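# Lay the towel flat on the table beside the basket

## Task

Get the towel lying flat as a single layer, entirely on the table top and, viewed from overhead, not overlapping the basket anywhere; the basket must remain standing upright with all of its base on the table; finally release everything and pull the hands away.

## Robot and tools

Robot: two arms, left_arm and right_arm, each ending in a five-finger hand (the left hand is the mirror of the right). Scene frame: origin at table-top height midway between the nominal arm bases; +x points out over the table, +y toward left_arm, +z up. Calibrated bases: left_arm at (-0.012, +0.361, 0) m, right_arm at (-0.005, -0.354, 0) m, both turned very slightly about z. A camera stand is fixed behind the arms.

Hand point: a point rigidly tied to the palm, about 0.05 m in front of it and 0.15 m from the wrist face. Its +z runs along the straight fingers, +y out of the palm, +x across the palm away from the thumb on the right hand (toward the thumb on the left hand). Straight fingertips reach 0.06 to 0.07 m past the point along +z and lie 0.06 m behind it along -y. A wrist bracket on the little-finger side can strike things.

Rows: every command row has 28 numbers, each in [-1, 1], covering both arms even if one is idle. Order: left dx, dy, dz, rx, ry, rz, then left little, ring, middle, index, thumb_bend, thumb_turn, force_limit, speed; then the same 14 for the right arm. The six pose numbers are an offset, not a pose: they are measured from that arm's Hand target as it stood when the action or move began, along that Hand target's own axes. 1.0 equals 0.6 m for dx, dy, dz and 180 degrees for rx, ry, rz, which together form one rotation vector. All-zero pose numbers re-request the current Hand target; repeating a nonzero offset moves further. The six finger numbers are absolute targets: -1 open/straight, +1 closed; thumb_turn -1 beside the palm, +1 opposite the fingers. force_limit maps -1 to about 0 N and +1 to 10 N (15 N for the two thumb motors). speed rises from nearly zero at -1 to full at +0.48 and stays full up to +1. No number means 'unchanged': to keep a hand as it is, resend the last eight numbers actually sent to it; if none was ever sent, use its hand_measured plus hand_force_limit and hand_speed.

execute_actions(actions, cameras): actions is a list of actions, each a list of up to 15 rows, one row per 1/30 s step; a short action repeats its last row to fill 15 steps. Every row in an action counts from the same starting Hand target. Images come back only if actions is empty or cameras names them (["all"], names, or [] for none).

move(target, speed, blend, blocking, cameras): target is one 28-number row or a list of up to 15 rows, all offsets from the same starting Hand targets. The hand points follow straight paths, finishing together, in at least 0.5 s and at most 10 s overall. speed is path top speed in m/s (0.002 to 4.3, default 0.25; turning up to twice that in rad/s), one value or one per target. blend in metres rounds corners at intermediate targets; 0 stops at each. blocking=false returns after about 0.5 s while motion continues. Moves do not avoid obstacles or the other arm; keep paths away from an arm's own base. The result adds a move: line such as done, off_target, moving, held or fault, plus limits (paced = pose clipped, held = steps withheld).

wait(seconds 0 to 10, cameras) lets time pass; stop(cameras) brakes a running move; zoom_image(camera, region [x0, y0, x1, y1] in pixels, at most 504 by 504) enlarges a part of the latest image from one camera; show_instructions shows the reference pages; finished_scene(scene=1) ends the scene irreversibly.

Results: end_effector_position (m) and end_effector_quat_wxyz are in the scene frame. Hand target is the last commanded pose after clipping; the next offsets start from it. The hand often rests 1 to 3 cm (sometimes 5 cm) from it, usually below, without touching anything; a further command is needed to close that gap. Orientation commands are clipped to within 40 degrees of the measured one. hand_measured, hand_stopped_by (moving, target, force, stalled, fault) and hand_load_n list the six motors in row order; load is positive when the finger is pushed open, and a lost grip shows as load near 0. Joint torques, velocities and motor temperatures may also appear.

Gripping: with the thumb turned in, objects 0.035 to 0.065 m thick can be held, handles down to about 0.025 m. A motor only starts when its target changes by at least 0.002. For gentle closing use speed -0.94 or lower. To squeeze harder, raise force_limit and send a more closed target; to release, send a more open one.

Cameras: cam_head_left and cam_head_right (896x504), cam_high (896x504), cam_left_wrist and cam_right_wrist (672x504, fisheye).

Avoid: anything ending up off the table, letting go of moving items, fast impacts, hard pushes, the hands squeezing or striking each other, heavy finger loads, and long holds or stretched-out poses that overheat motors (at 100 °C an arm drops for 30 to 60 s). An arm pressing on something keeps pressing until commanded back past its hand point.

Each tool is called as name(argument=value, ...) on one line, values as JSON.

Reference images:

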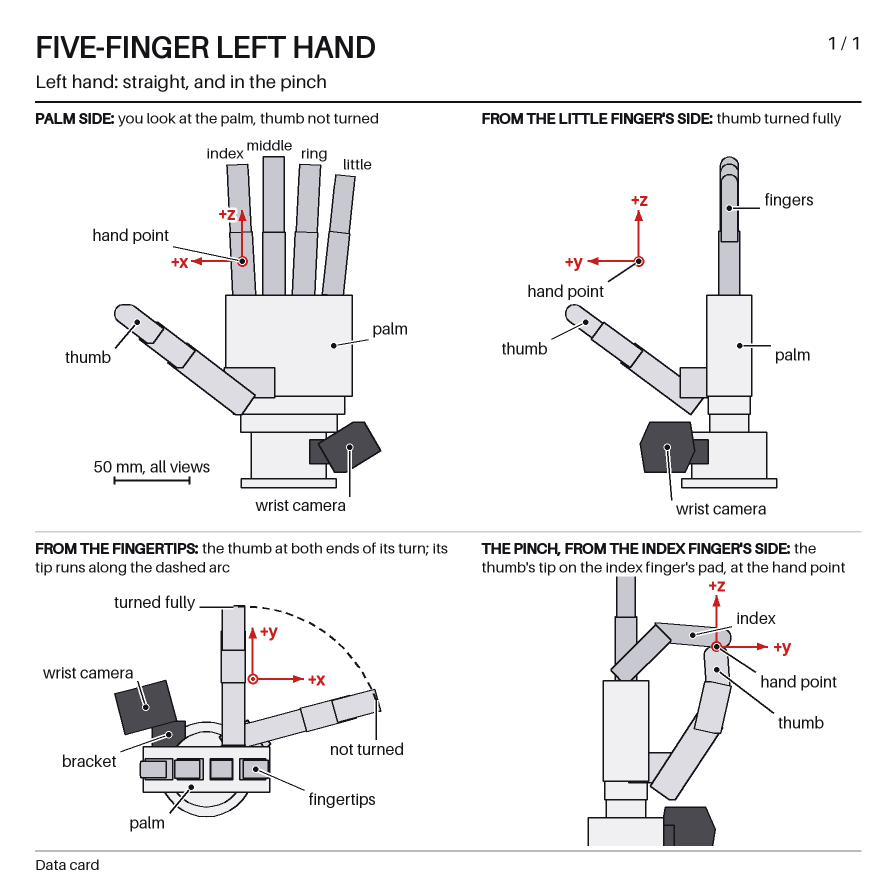

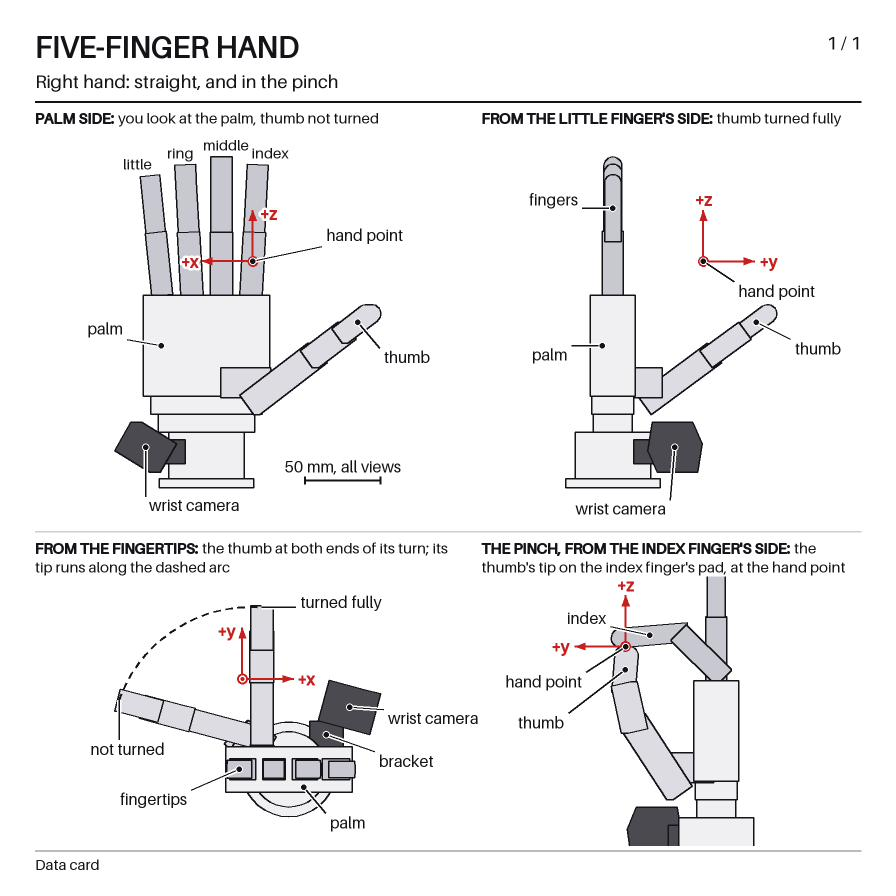

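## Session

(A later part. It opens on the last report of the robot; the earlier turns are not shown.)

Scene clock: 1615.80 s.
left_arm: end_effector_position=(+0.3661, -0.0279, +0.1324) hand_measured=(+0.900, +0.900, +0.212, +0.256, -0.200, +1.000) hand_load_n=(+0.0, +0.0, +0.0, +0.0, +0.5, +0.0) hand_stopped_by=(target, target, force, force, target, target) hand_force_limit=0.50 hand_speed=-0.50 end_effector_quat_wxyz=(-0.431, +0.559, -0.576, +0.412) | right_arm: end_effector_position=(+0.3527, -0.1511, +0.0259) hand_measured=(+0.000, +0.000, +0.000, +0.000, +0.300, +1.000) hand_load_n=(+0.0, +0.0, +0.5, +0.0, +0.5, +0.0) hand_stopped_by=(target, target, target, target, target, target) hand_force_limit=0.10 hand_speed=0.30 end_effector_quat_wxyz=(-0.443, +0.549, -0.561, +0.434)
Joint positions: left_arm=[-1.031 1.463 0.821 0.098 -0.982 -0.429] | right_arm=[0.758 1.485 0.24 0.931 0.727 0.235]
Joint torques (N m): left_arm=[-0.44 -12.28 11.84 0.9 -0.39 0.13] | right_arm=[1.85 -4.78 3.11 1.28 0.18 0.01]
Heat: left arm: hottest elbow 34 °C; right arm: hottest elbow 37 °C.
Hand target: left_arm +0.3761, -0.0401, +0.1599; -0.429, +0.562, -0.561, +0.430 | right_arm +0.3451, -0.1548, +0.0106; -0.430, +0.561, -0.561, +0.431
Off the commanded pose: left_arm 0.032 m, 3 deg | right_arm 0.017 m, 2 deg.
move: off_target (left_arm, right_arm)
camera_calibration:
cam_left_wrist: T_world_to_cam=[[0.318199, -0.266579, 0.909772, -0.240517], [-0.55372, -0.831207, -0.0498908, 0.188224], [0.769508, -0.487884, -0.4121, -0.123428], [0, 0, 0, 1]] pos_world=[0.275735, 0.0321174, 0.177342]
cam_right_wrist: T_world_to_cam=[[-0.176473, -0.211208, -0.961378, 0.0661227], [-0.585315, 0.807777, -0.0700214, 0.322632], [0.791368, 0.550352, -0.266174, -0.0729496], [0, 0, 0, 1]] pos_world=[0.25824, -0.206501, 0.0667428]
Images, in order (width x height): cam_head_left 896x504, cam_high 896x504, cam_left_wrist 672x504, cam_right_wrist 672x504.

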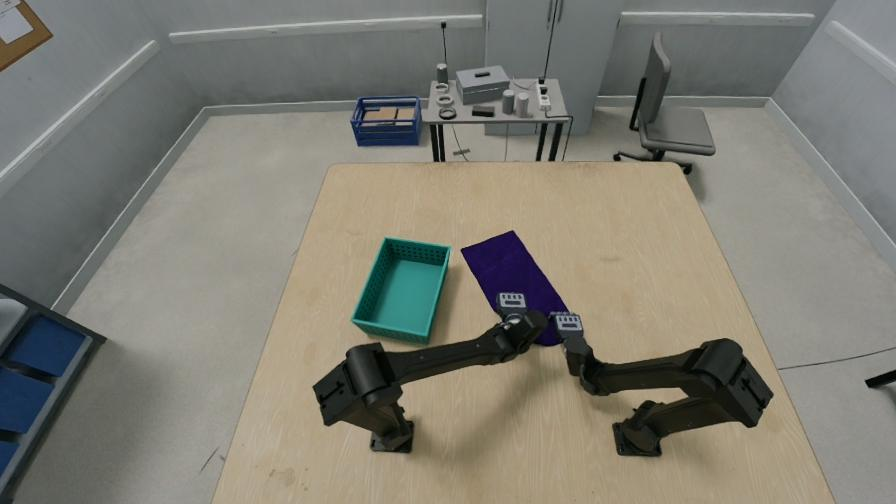

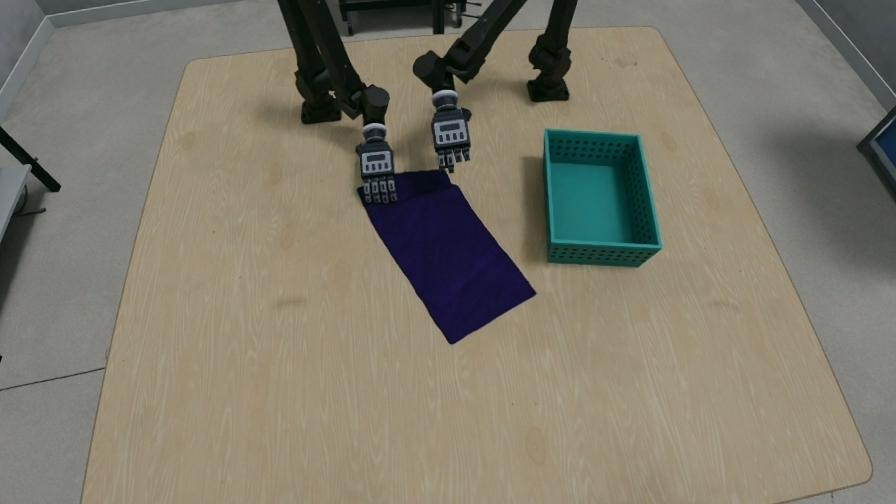

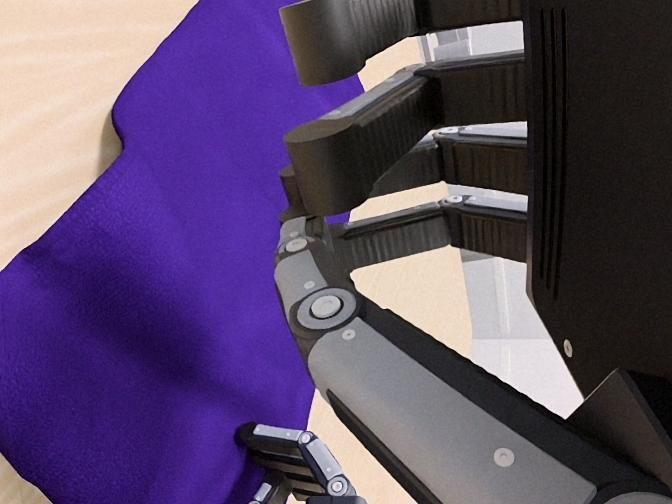

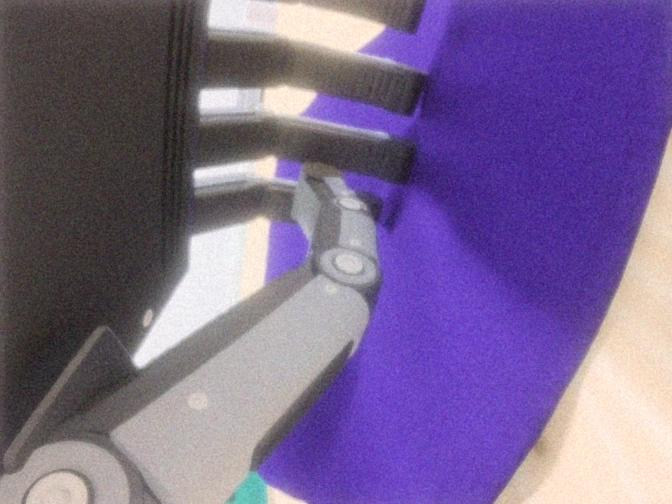

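move(target=[[0,0,0,0,0,0,0.9,0.9,-0.5,-0.5,-0.2,1,0.1,0.3,0,-0.161,-0.0431,0,0,0,0,0,0,0,0.3,1,0.1,0.3],[-0.0667,0.0173,-0.0644,0,0,0,0.9,0.9,-0.5,-0.5,-0.2,1,0.1,0.3,0.1333,-0.161,-0.0431,0,0,0,0,0,0,0,0.3,1,0.1,0.3]], speed=0.2, blend=[0.01, 0], cameras=["cam_high", "cam_left_wrist", "cam_right_wrist", "cam_head_left"])

zoom_image(camera="cam_high", region=[340, 130, 560, 370])

zoom_image(camera="cam_left_wrist", region=[0, 0, 400, 504])

zoom_image(camera="cam_right_wrist", region=[272, 0, 672, 504])

Scene clock: 1630.43 s.
left_arm: end_effector_position=(+0.3391, +0.0038, +0.1503) hand_measured=(+0.900, +0.900, -0.500, -0.500, -0.200, +1.000) hand_load_n=(+0.0, +0.0, +0.0, +0.0, +0.5, +0.0) hand_stopped_by=(target, target, target, target, target, target) hand_force_limit=0.10 hand_speed=0.30 end_effector_quat_wxyz=(-0.434, +0.560, -0.568, +0.420) | right_arm: end_effector_position=(+0.3467, -0.2297, +0.1119) hand_measured=(+0.000, +0.000, +0.000, +0.000, +0.300, +1.000) hand_load_n=(+0.0, +0.0, +0.0, +0.0, +0.0, +0.5) hand_stopped_by=(target, target, target, target, target, target) hand_force_limit=0.10 hand_speed=0.30 end_effector_quat_wxyz=(-0.437, +0.557, -0.563, +0.426)
Joint positions: left_arm=[-1.056 1.326 0.729 0.061 -1.013 -0.443] | right_arm=[0.477 0.821 0.227 0.308 0.449 0.145]
Joint torques (N m): left_arm=[-1.67 -10.7 8.46 0.88 -0.45 -0.1] | right_arm=[-0.32 -3.08 8.38 0.81 -0.03 -0.28]
Heat: left arm: hottest elbow 34 °C; right arm: hottest elbow 36 °C.
Hand target: left_arm +0.3361, -0.0001, +0.1599; -0.429, +0.562, -0.561, +0.430 | right_arm +0.3451, -0.2348, +0.1106; -0.430, +0.561, -0.561, +0.431
Off the commanded pose: left_arm 0.011 m, 1 deg | right_arm 0.005 m, 1 deg.
move: off_target (left_arm); blend cut to 0 m at target 1
camera_calibration:
cam_left_wrist: T_world_to_cam=[[0.303519, -0.253, 0.918622, -0.236125], [-0.547387, -0.835431, -0.049228, 0.198299], [0.7799, -0.4879, -0.392058, -0.0863347], [0, 0, 0, 1]] pos_world=[0.247547, 0.0638023, 0.192824]
cam_right_wrist: T_world_to_cam=[[-0.198466, -0.216202, -0.955964, 0.136993], [-0.592337, 0.803545, -0.058757, 0.388723], [0.780864, 0.554591, -0.287541, 0.00496879], [0, 0, 0, 1]] pos_world=[0.253563, -0.285494, 0.15523]
Images, in order (width x height): cam_head_left 896x504, cam_high 896x504, cam_left_wrist 672x504, cam_right_wrist 672x504.

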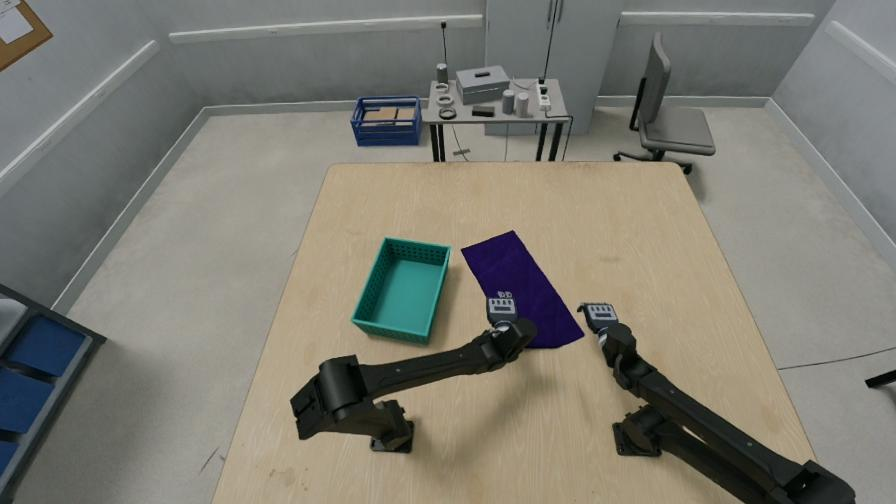

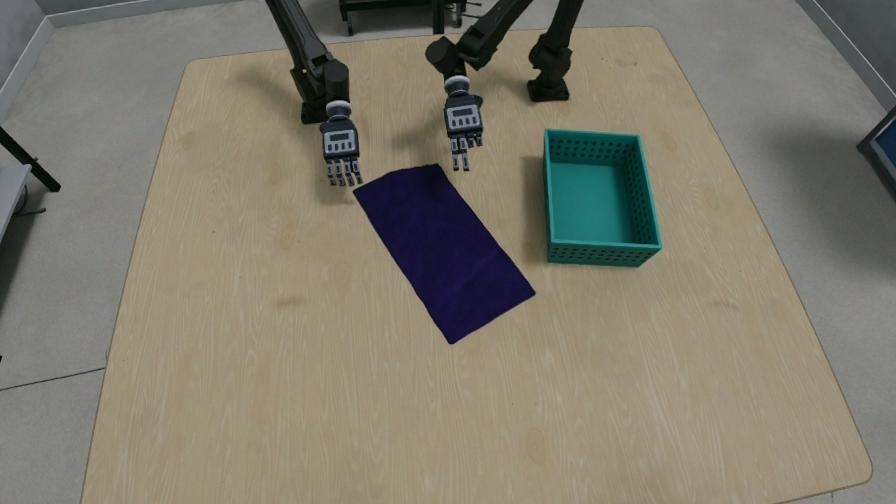

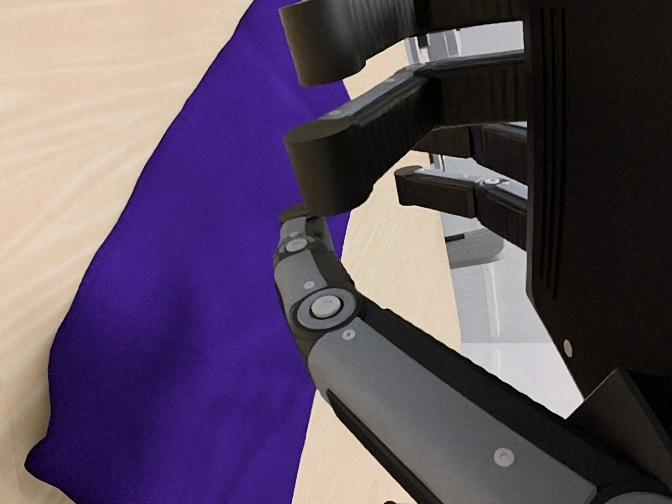

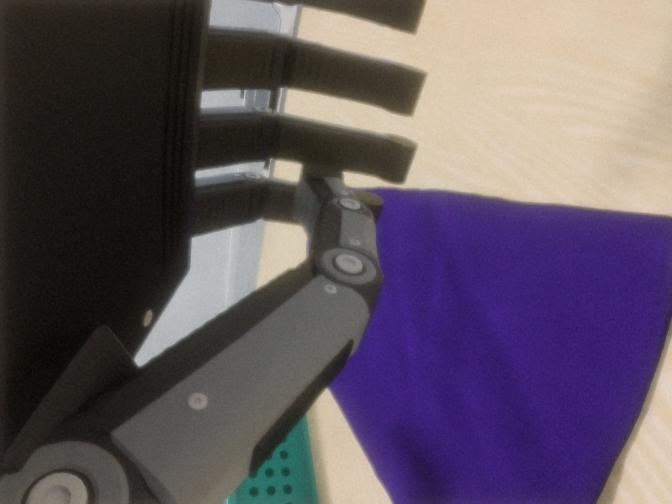

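Scaled by 2.100.

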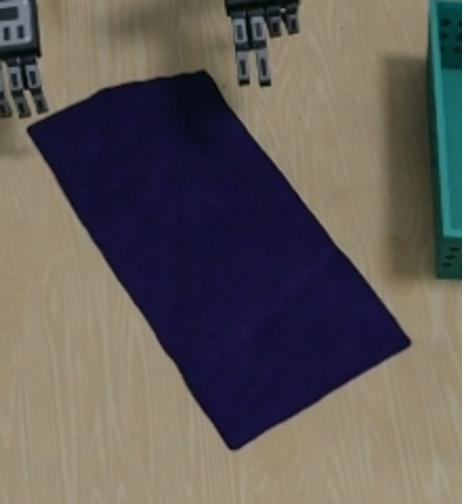

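Scaled by 1.000.

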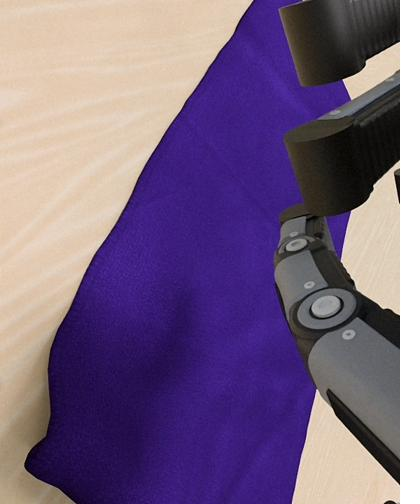

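Scaled by 1.000.

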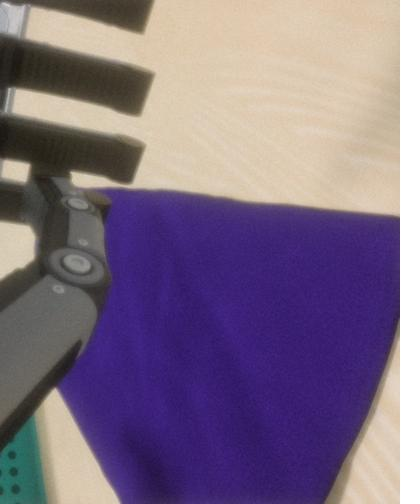

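move(target=[[0.0583,0.1516,0.0137,0,0,0,0.9,0.9,-0.25,-0.25,-0.2,1,0.1,0.3,0,0,0,0,0,0,0,0,0,0,0.3,1,0.1,0.3],[0.0583,0.2514,0.0404,0,0,0,0.9,0.9,-0.25,-0.25,-0.2,1,0.1,0.3,0,0,0,0,0,0,0,0,0,0,0.3,1,0.1,0.3]], speed=[0.15, 0.08], cameras=["cam_high", "cam_left_wrist", "cam_right_wrist"])

zoom_image(camera="cam_high", region=[320, 110, 500, 270])

Scene clock: 1658.67 s.
left_arm: end_effector_position=(+0.3257, -0.0344, +0.0221) hand_measured=(+0.900, +0.900, -0.250, -0.250, -0.200, +1.000) hand_load_n=(+0.0, +0.0, +0.0, +0.0, -3.5, -1.5) hand_stopped_by=(target, target, target, target, target, target) hand_force_limit=0.10 hand_speed=0.30 end_effector_quat_wxyz=(-0.431, +0.567, -0.551, +0.435) | right_arm: end_effector_position=(+0.3467, -0.2298, +0.1120) hand_measured=(+0.000, +0.000, +0.000, +0.000, +0.300, +1.000) hand_load_n=(+0.0, +0.0, +0.0, +0.0, +0.0, +0.0) hand_stopped_by=(target, target, target, target, target, target) hand_force_limit=0.10 hand_speed=0.30 end_effector_quat_wxyz=(-0.437, +0.557, -0.563, +0.427)
Joint positions: left_arm=[-1.134 1.71 0.678 0.463 -1.09 -0.534] | right_arm=[0.476 0.821 0.227 0.308 0.449 0.144]
Joint torques (N m): left_arm=[-1.44 -9.52 4.89 1.22 -0.07 0] | right_arm=[0.38 -2.49 8.49 0.84 -0.04 -0.23]
Heat: left arm: hottest elbow 34 °C; right arm: hottest elbow 35 °C.
Hand target: left_arm +0.3201, -0.0353, +0.0082; -0.429, +0.562, -0.561, +0.430 | right_arm +0.3452, -0.2348, +0.1107; -0.430, +0.561, -0.561, +0.431
Off the commanded pose: left_arm 0.015 m, 1 deg | right_arm 0.005 m, 1 deg.
move: off_target (left_arm)
camera_calibration:
cam_left_wrist: T_world_to_cam=[[0.28502, -0.211513, 0.934893, -0.116783], [-0.537564, -0.842797, -0.0267904, 0.148743], [0.793592, -0.494929, -0.353916, -0.150348], [0, 0, 0, 1]] pos_world=[0.232559, 0.0262477, 0.0599541]
cam_right_wrist: T_world_to_cam=[[-0.198101, -0.216723, -0.955922, 0.136838], [-0.592467, 0.803405, -0.0593647, 0.388955], [0.780858, 0.554592, -0.287556, 0.00497899], [0, 0, 0, 1]] pos_world=[0.253663, -0.285593, 0.155329]
Images, in order (width x height): cam_high 896x504, cam_left_wrist 672x504, cam_right_wrist 672x504.

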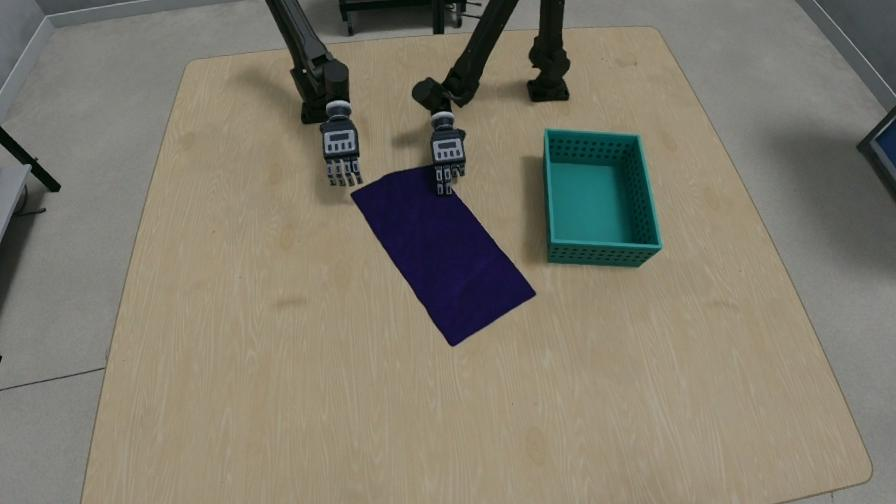

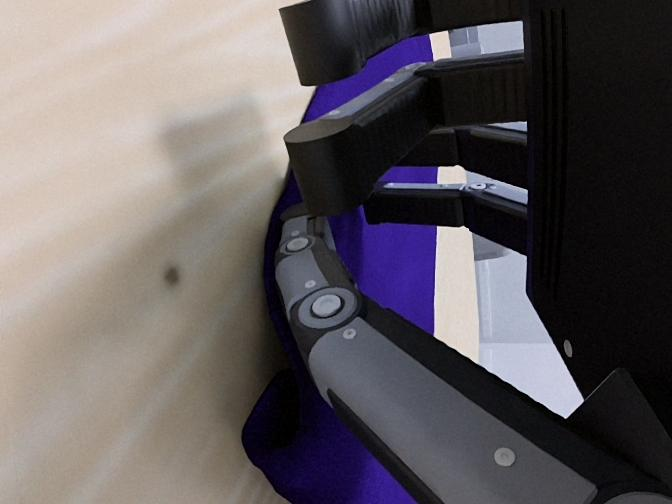

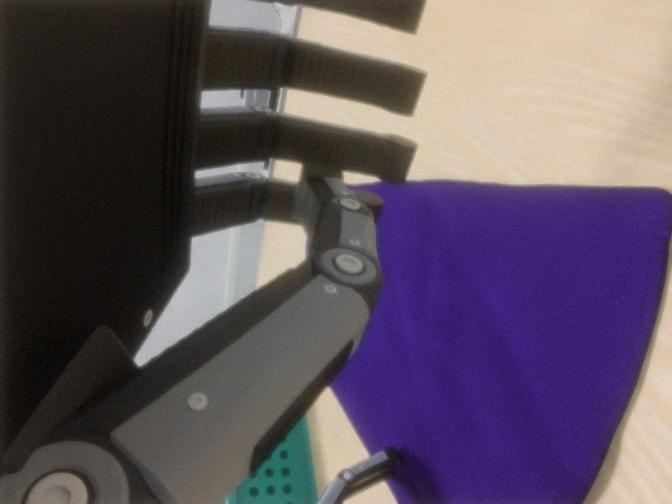

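Scaled by 2.800.

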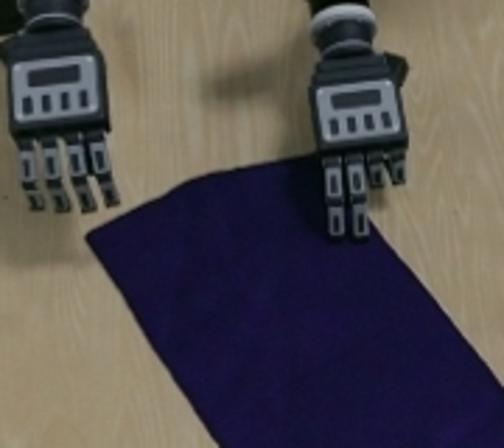

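zoom_image(camera="cam_left_wrist", region=[200, 160, 440, 504])

Scaled by 1.465 from the camera's 672x504 image, which has a finer 960x720 frame.

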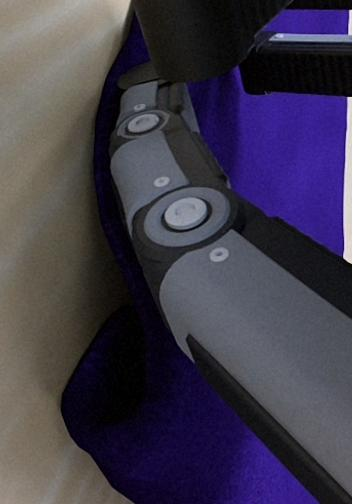

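execute_actions(actions=[[[0,0,0,0,0,0,0.9,0.9,0.4,0.4,-0.2,1,0.1,-0.3,0,0,0,0,0,0,0,0,0,0,0.3,1,0.1,0.3]]])

execute_actions(actions=[[[0,0,0,0,0,0,0.9,0.9,0.6,0.6,-0.2,1,0.7,-0.4,0,0,0,0,0,0,0,0,0,0,0.3,1,0.1,0.3]]], cameras=["cam_high", "cam_left_wrist"])

Scene clock: 1665.40 s.
left_arm: end_effector_position=(+0.3275, -0.0350, +0.0253) hand_measured=(+0.900, +0.900, +0.188, +0.254, -0.202, +1.000) hand_load_n=(+0.0, +0.0, +8.0, +14.5, +8.0, -2.5) hand_stopped_by=(target, target, force, force, target, target) hand_force_limit=0.10 hand_speed=-0.30 end_effector_quat_wxyz=(-0.432, +0.569, -0.543, +0.440) | right_arm: end_effector_position=(+0.3467, -0.2298, +0.1120) hand_measured=(+0.000, +0.000, +0.000, +0.000, +0.300, +1.000) hand_load_n=(+0.0, +0.0, +0.0, +0.0, +0.0, +0.0) hand_stopped_by=(target, target, target, target, target, target) hand_force_limit=0.10 hand_speed=0.30 end_effector_quat_wxyz=(-0.437, +0.557, -0.563, +0.427)
Joint positions: left_arm=[-1.134 1.711 0.678 0.48 -1.098 -0.535] | right_arm=[0.476 0.821 0.227 0.308 0.449 0.144]
Joint torques (N m): left_arm=[-1.49 -9.41 4.83 0.68 0.28 0.01] | right_arm=[0.62 -2.67 8.47 0.83 -0.05 -0.21]
Heat: left arm: hottest elbow 34 °C; right arm: hottest elbow 35 °C.
Hand target: left_arm +0.3201, -0.0352, +0.0080; -0.429, +0.562, -0.561, +0.430 | right_arm +0.3452, -0.2348, +0.1107; -0.430, +0.561, -0.561, +0.431
Off the commanded pose: left_arm 0.019 m, 3 deg | right_arm 0.005 m, 1 deg.
Step readings (end_effector_position of left_arm | right_arm):
0: (+0.3257, -0.0345, +0.0219) | (+0.3467, -0.2298, +0.1120)
1: (+0.3257, -0.0345, +0.0219) | (+0.3467, -0.2298, +0.1120)
2: (+0.3257, -0.0345, +0.0219) | (+0.3467, -0.2298, +0.1120)
4: (+0.3261, -0.0343, +0.0225) | (+0.3467, -0.2298, +0.1120)
8: (+0.3274, -0.0348, +0.0251) | (+0.3467, -0.2298, +0.1120)
15: (+0.3275, -0.0350, +0.0253) | (+0.3467, -0.2298, +0.1120)

Scene clock: 1666.10 s.
left_arm: end_effector_position=(+0.3275, -0.0350, +0.0253) hand_measured=(+0.900, +0.900, +0.208, +0.254, -0.202, +1.000) hand_load_n=(+0.0, +0.0, +14.0, +13.5, +9.5, -2.0) hand_stopped_by=(target, target, force, force, target, target) hand_force_limit=0.70 hand_speed=-0.40 end_effector_quat_wxyz=(-0.432, +0.569, -0.543, +0.440) | right_arm: end_effector_position=(+0.3467, -0.2298, +0.1120) hand_measured=(+0.000, +0.000, +0.000, +0.000, +0.300, +1.000) hand_load_n=(+0.0, +0.0, +0.0, +0.0, +0.5, +0.0) hand_stopped_by=(target, target, target, target, target, target) hand_force_limit=0.10 hand_speed=0.30 end_effector_quat_wxyz=(-0.437, +0.557, -0.563, +0.427)
Joint positions: left_arm=[-1.134 1.711 0.678 0.48 -1.098 -0.535] | right_arm=[0.476 0.821 0.227 0.308 0.449 0.144]
Joint torques (N m): left_arm=[-1.44 -9.7 4.89 0.7 0.27 0.01] | right_arm=[0.85 -3.02 8.24 1.09 -0.04 -0.24]
Heat: left arm: hottest elbow 34 °C; right arm: hottest elbow 35 °C.
Hand target: left_arm +0.3201, -0.0352, +0.0081; -0.429, +0.562, -0.561, +0.430 | right_arm +0.3452, -0.2348, +0.1107; -0.430, +0.561, -0.561, +0.431
Off the commanded pose: left_arm 0.019 m, 3 deg | right_arm 0.005 m, 1 deg.
Step readings (end_effector_position of left_arm | right_arm):
0: (+0.3275, -0.0350, +0.0253) | (+0.3467, -0.2298, +0.1120)
1: (+0.3275, -0.0350, +0.0253) | (+0.3467, -0.2298, +0.1120)
2: (+0.3275, -0.0350, +0.0253) | (+0.3467, -0.2298, +0.1120)
4: (+0.3275, -0.0350, +0.0253) | (+0.3467, -0.2298, +0.1120)
8: (+0.3275, -0.0350, +0.0253) | (+0.3467, -0.2298, +0.1120)
15: (+0.3275, -0.0350, +0.0253) | (+0.3467, -0.2298, +0.1120)
camera_calibration:
cam_left_wrist: T_world_to_cam=[[0.276473, -0.19631, 0.940758, -0.117252], [-0.530481, -0.847438, -0.0209373, 0.146681], [0.801344, -0.493266, -0.338432, -0.153781], [0, 0, 0, 1]] pos_world=[0.23346, 0.0254305, 0.0613326]
Images, in order (width x height): cam_high 896x504, cam_left_wrist 672x504.

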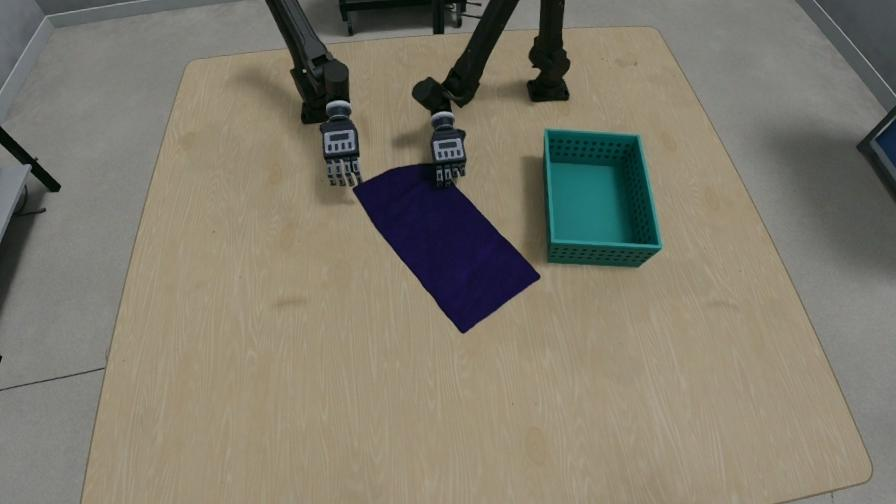

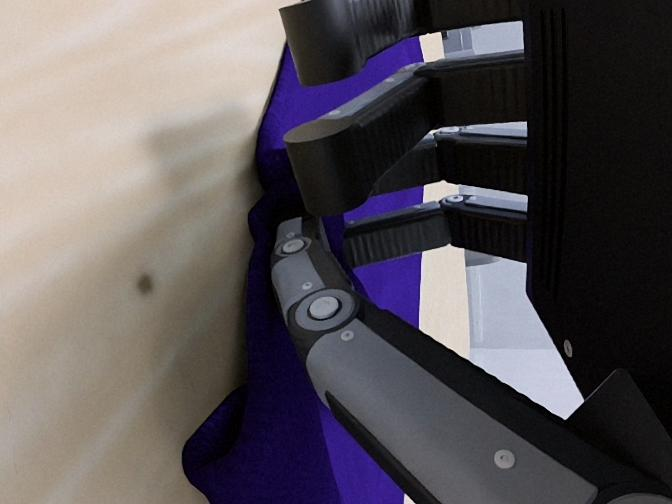

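move(target=[0,-0.1449,-0.0388,0,0,0,0.9,0.9,0.6,0.6,-0.2,1,0.7,-0.4,0,0,0,0,0,0,0,0,0,0,0.3,1,0.1,0.3], speed=0.08, cameras=["cam_high", "cam_left_wrist", "cam_right_wrist"])

zoom_image(camera="cam_high", region=[340, 110, 560, 350])

Scene clock: 1671.77 s.
left_arm: end_effector_position=(+0.3166, -0.0152, +0.0750) hand_measured=(+0.900, +0.900, +0.208, +0.254, -0.202, +1.000) hand_load_n=(+0.0, +0.0, +12.5, +14.0, +9.5, -1.5) hand_stopped_by=(target, target, force, force, target, target) hand_force_limit=0.70 hand_speed=-0.40 end_effector_quat_wxyz=(-0.440, +0.559, -0.573, +0.409) | right_arm: end_effector_position=(+0.3467, -0.2298, +0.1120) hand_measured=(+0.000, +0.000, +0.000, +0.000, +0.300, +1.000) hand_load_n=(+0.0, +0.0, +0.0, +0.0, +0.0, +0.0) hand_stopped_by=(target, target, target, target, target, target) hand_force_limit=0.10 hand_speed=0.30 end_effector_quat_wxyz=(-0.437, +0.557, -0.563, +0.427)
Joint positions: left_arm=[-1.134 1.511 0.689 0.179 -1.085 -0.535] | right_arm=[0.476 0.821 0.227 0.308 0.449 0.144]
Joint torques (N m): left_arm=[-1.61 -11.75 10.17 0.83 -0.25 0.03] | right_arm=[0.91 -2.43 8.28 0.96 -0.06 -0.22]
Heat: left arm: hottest elbow 33 °C; right arm: hottest elbow 35 °C.
Hand target: left_arm +0.3204, -0.0351, +0.0980; -0.429, +0.562, -0.561, +0.430 | right_arm +0.3452, -0.2348, +0.1107; -0.430, +0.561, -0.561, +0.431
Off the commanded pose: left_arm 0.031 m, 3 deg | right_arm 0.005 m, 1 deg.
move: off_target (left_arm)
camera_calibration:
cam_left_wrist: T_world_to_cam=[[0.314187, -0.272345, 0.909458, -0.167868], [-0.541406, -0.838322, -0.0640049, 0.165517], [0.77985, -0.472276, -0.410839, -0.105873], [0, 0, 0, 1]] pos_world=[0.224919, 0.0430372, 0.119766]
cam_right_wrist: T_world_to_cam=[[-0.198101, -0.216723, -0.955922, 0.136838], [-0.592467, 0.803405, -0.0593647, 0.388955], [0.780858, 0.554592, -0.287556, 0.00497899], [0, 0, 0, 1]] pos_world=[0.253663, -0.285593, 0.155329]
Images, in order (width x height): cam_high 896x504, cam_left_wrist 672x504, cam_right_wrist 672x504.

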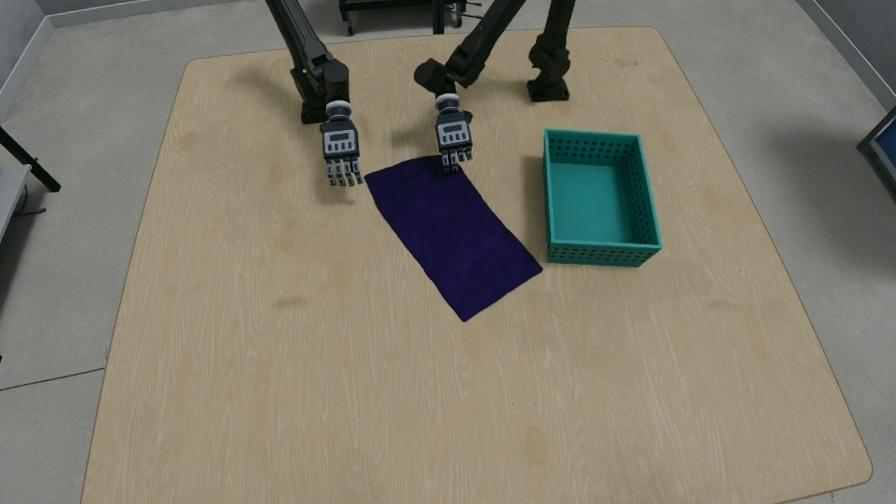

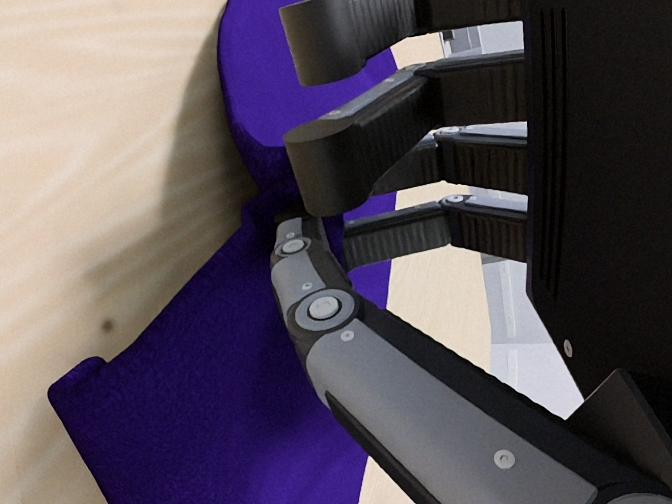

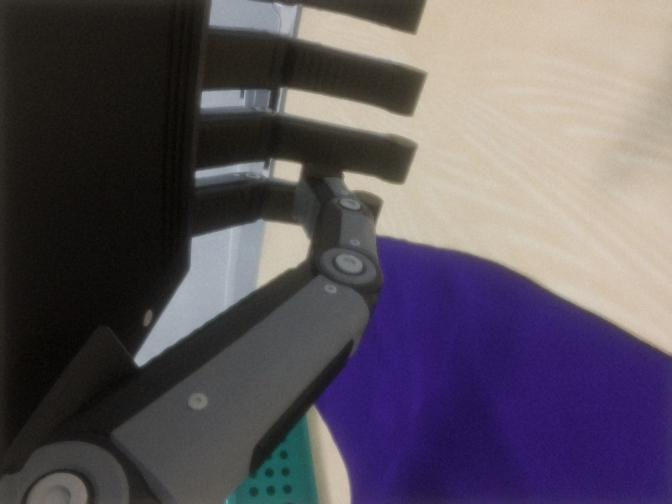

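Scaled by 2.100.

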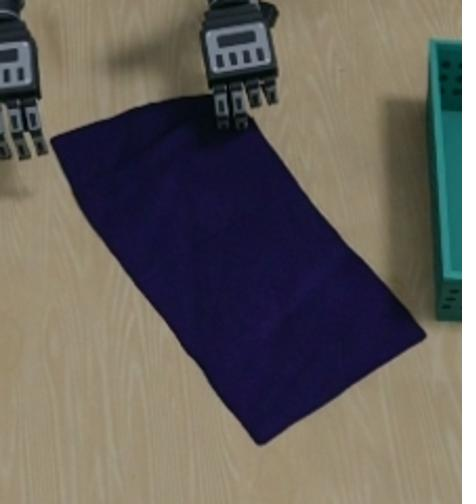

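zoom_image(camera="cam_left_wrist", region=[20, 80, 380, 504])

Scaled by 1.189 from the camera's 672x504 image, which has a finer 960x720 frame.

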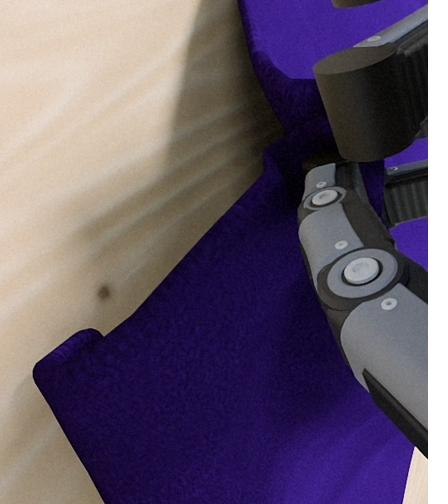

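move(target=[0,-0.0966,-0.0259,0,0,0,0.9,0.9,0.6,0.6,-0.2,1,0.7,-0.4,0,0,0,0,0,0,0,0,0,0,0.3,1,0.1,0.3], speed=0.08, cameras=["cam_high", "cam_left_wrist", "cam_right_wrist", "cam_head_left"])

zoom_image(camera="cam_left_wrist", region=[0, 40, 380, 504])

Scene clock: 1682.70 s.
left_arm: end_effector_position=(+0.3167, -0.0156, +0.1304) hand_measured=(+0.900, +0.900, +0.208, +0.254, -0.202, +1.000) hand_load_n=(+0.0, +0.0, +12.5, +13.5, +9.5, -2.0) hand_stopped_by=(target, target, force, force, target, target) hand_force_limit=0.70 hand_speed=-0.40 end_effector_quat_wxyz=(-0.440, +0.558, -0.574, +0.407) | right_arm: end_effector_position=(+0.3467, -0.2298, +0.1120) hand_measured=(+0.000, +0.000, +0.000, +0.000, +0.300, +1.000) hand_load_n=(+0.0, +0.0, +0.0, +0.0, +0.5, +0.0) hand_stopped_by=(target, target, target, target, target, target) hand_force_limit=0.10 hand_speed=0.30 end_effector_quat_wxyz=(-0.437, +0.557, -0.563, +0.427)
Joint positions: left_arm=[-1.134 1.39 0.757 -0.014 -1.085 -0.535] | right_arm=[0.476 0.821 0.227 0.308 0.449 0.144]
Joint torques (N m): left_arm=[-1.44 -11.16 11.88 0.79 -0.24 0.04] | right_arm=[0.21 -2.32 8.2 0.72 -0.07 -0.24]
Heat: left arm: hottest elbow 34 °C; right arm: hottest elbow 35 °C.
Hand target: left_arm +0.3206, -0.0351, +0.1583; -0.429, +0.562, -0.561, +0.430 | right_arm +0.3452, -0.2348, +0.1107; -0.430, +0.561, -0.561, +0.431
Off the commanded pose: left_arm 0.034 m, 3 deg | right_arm 0.005 m, 1 deg.
move: off_target (left_arm)
camera_calibration:
cam_left_wrist: T_world_to_cam=[[0.316337, -0.276806, 0.907364, -0.218897], [-0.54177, -0.837874, -0.0667283, 0.1693], [0.778727, -0.470474, -0.415016, -0.082506], [0, 0, 0, 1]] pos_world=[0.225217, 0.0424435, 0.175675]
cam_right_wrist: T_world_to_cam=[[-0.198101, -0.216723, -0.955922, 0.136838], [-0.592467, 0.803405, -0.0593647, 0.388955], [0.780858, 0.554592, -0.287556, 0.00497899], [0, 0, 0, 1]] pos_world=[0.253663, -0.285593, 0.155329]
Images, in order (width x height): cam_head_left 896x504, cam_high 896x504, cam_left_wrist 672x504, cam_right_wrist 672x504.

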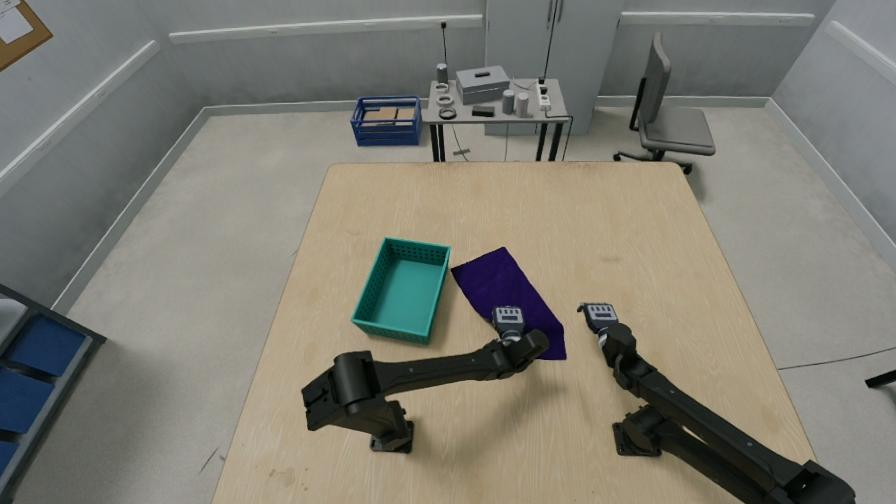

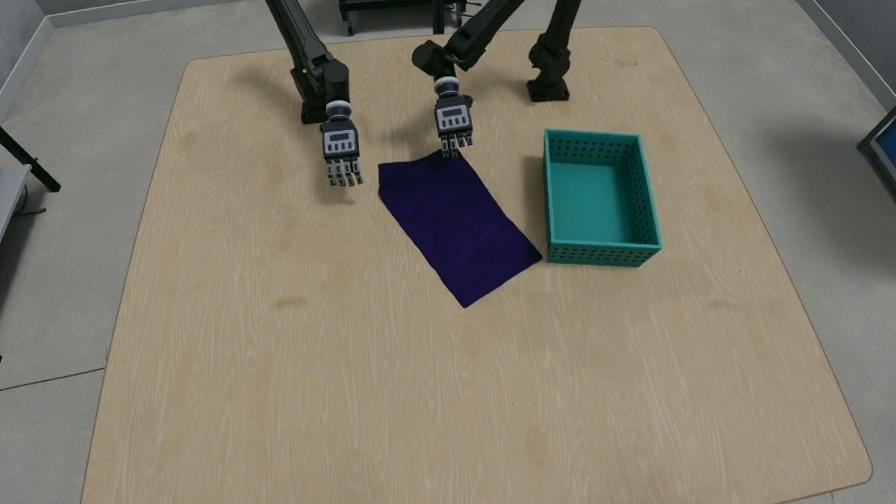

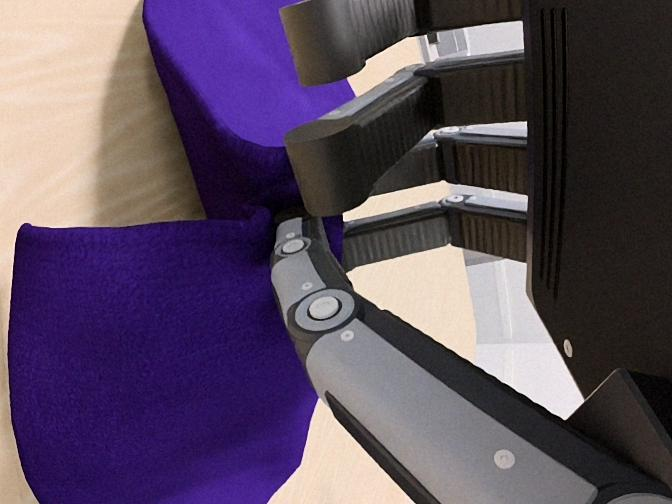

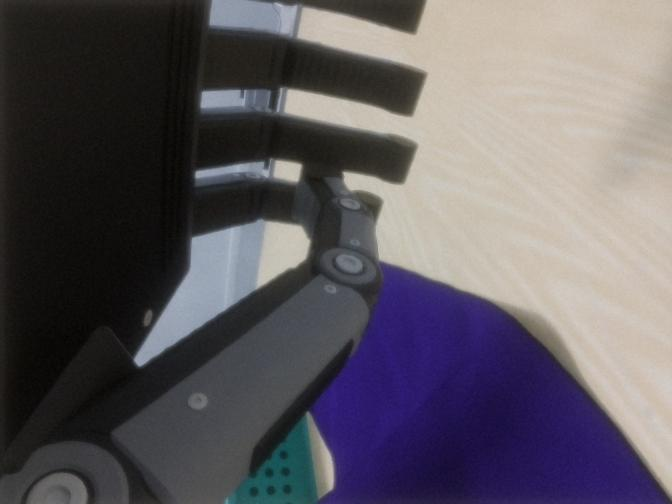

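Scaled by 1.086 from the camera's 672x504 image, which has a finer 960x720 frame.

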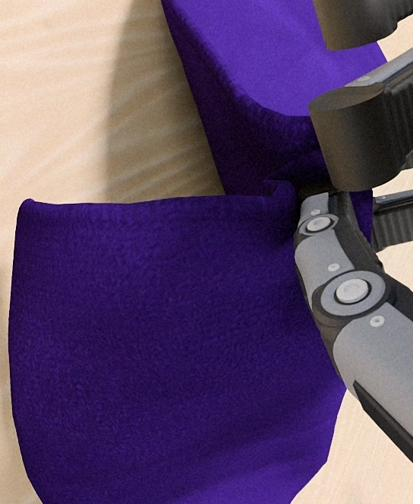

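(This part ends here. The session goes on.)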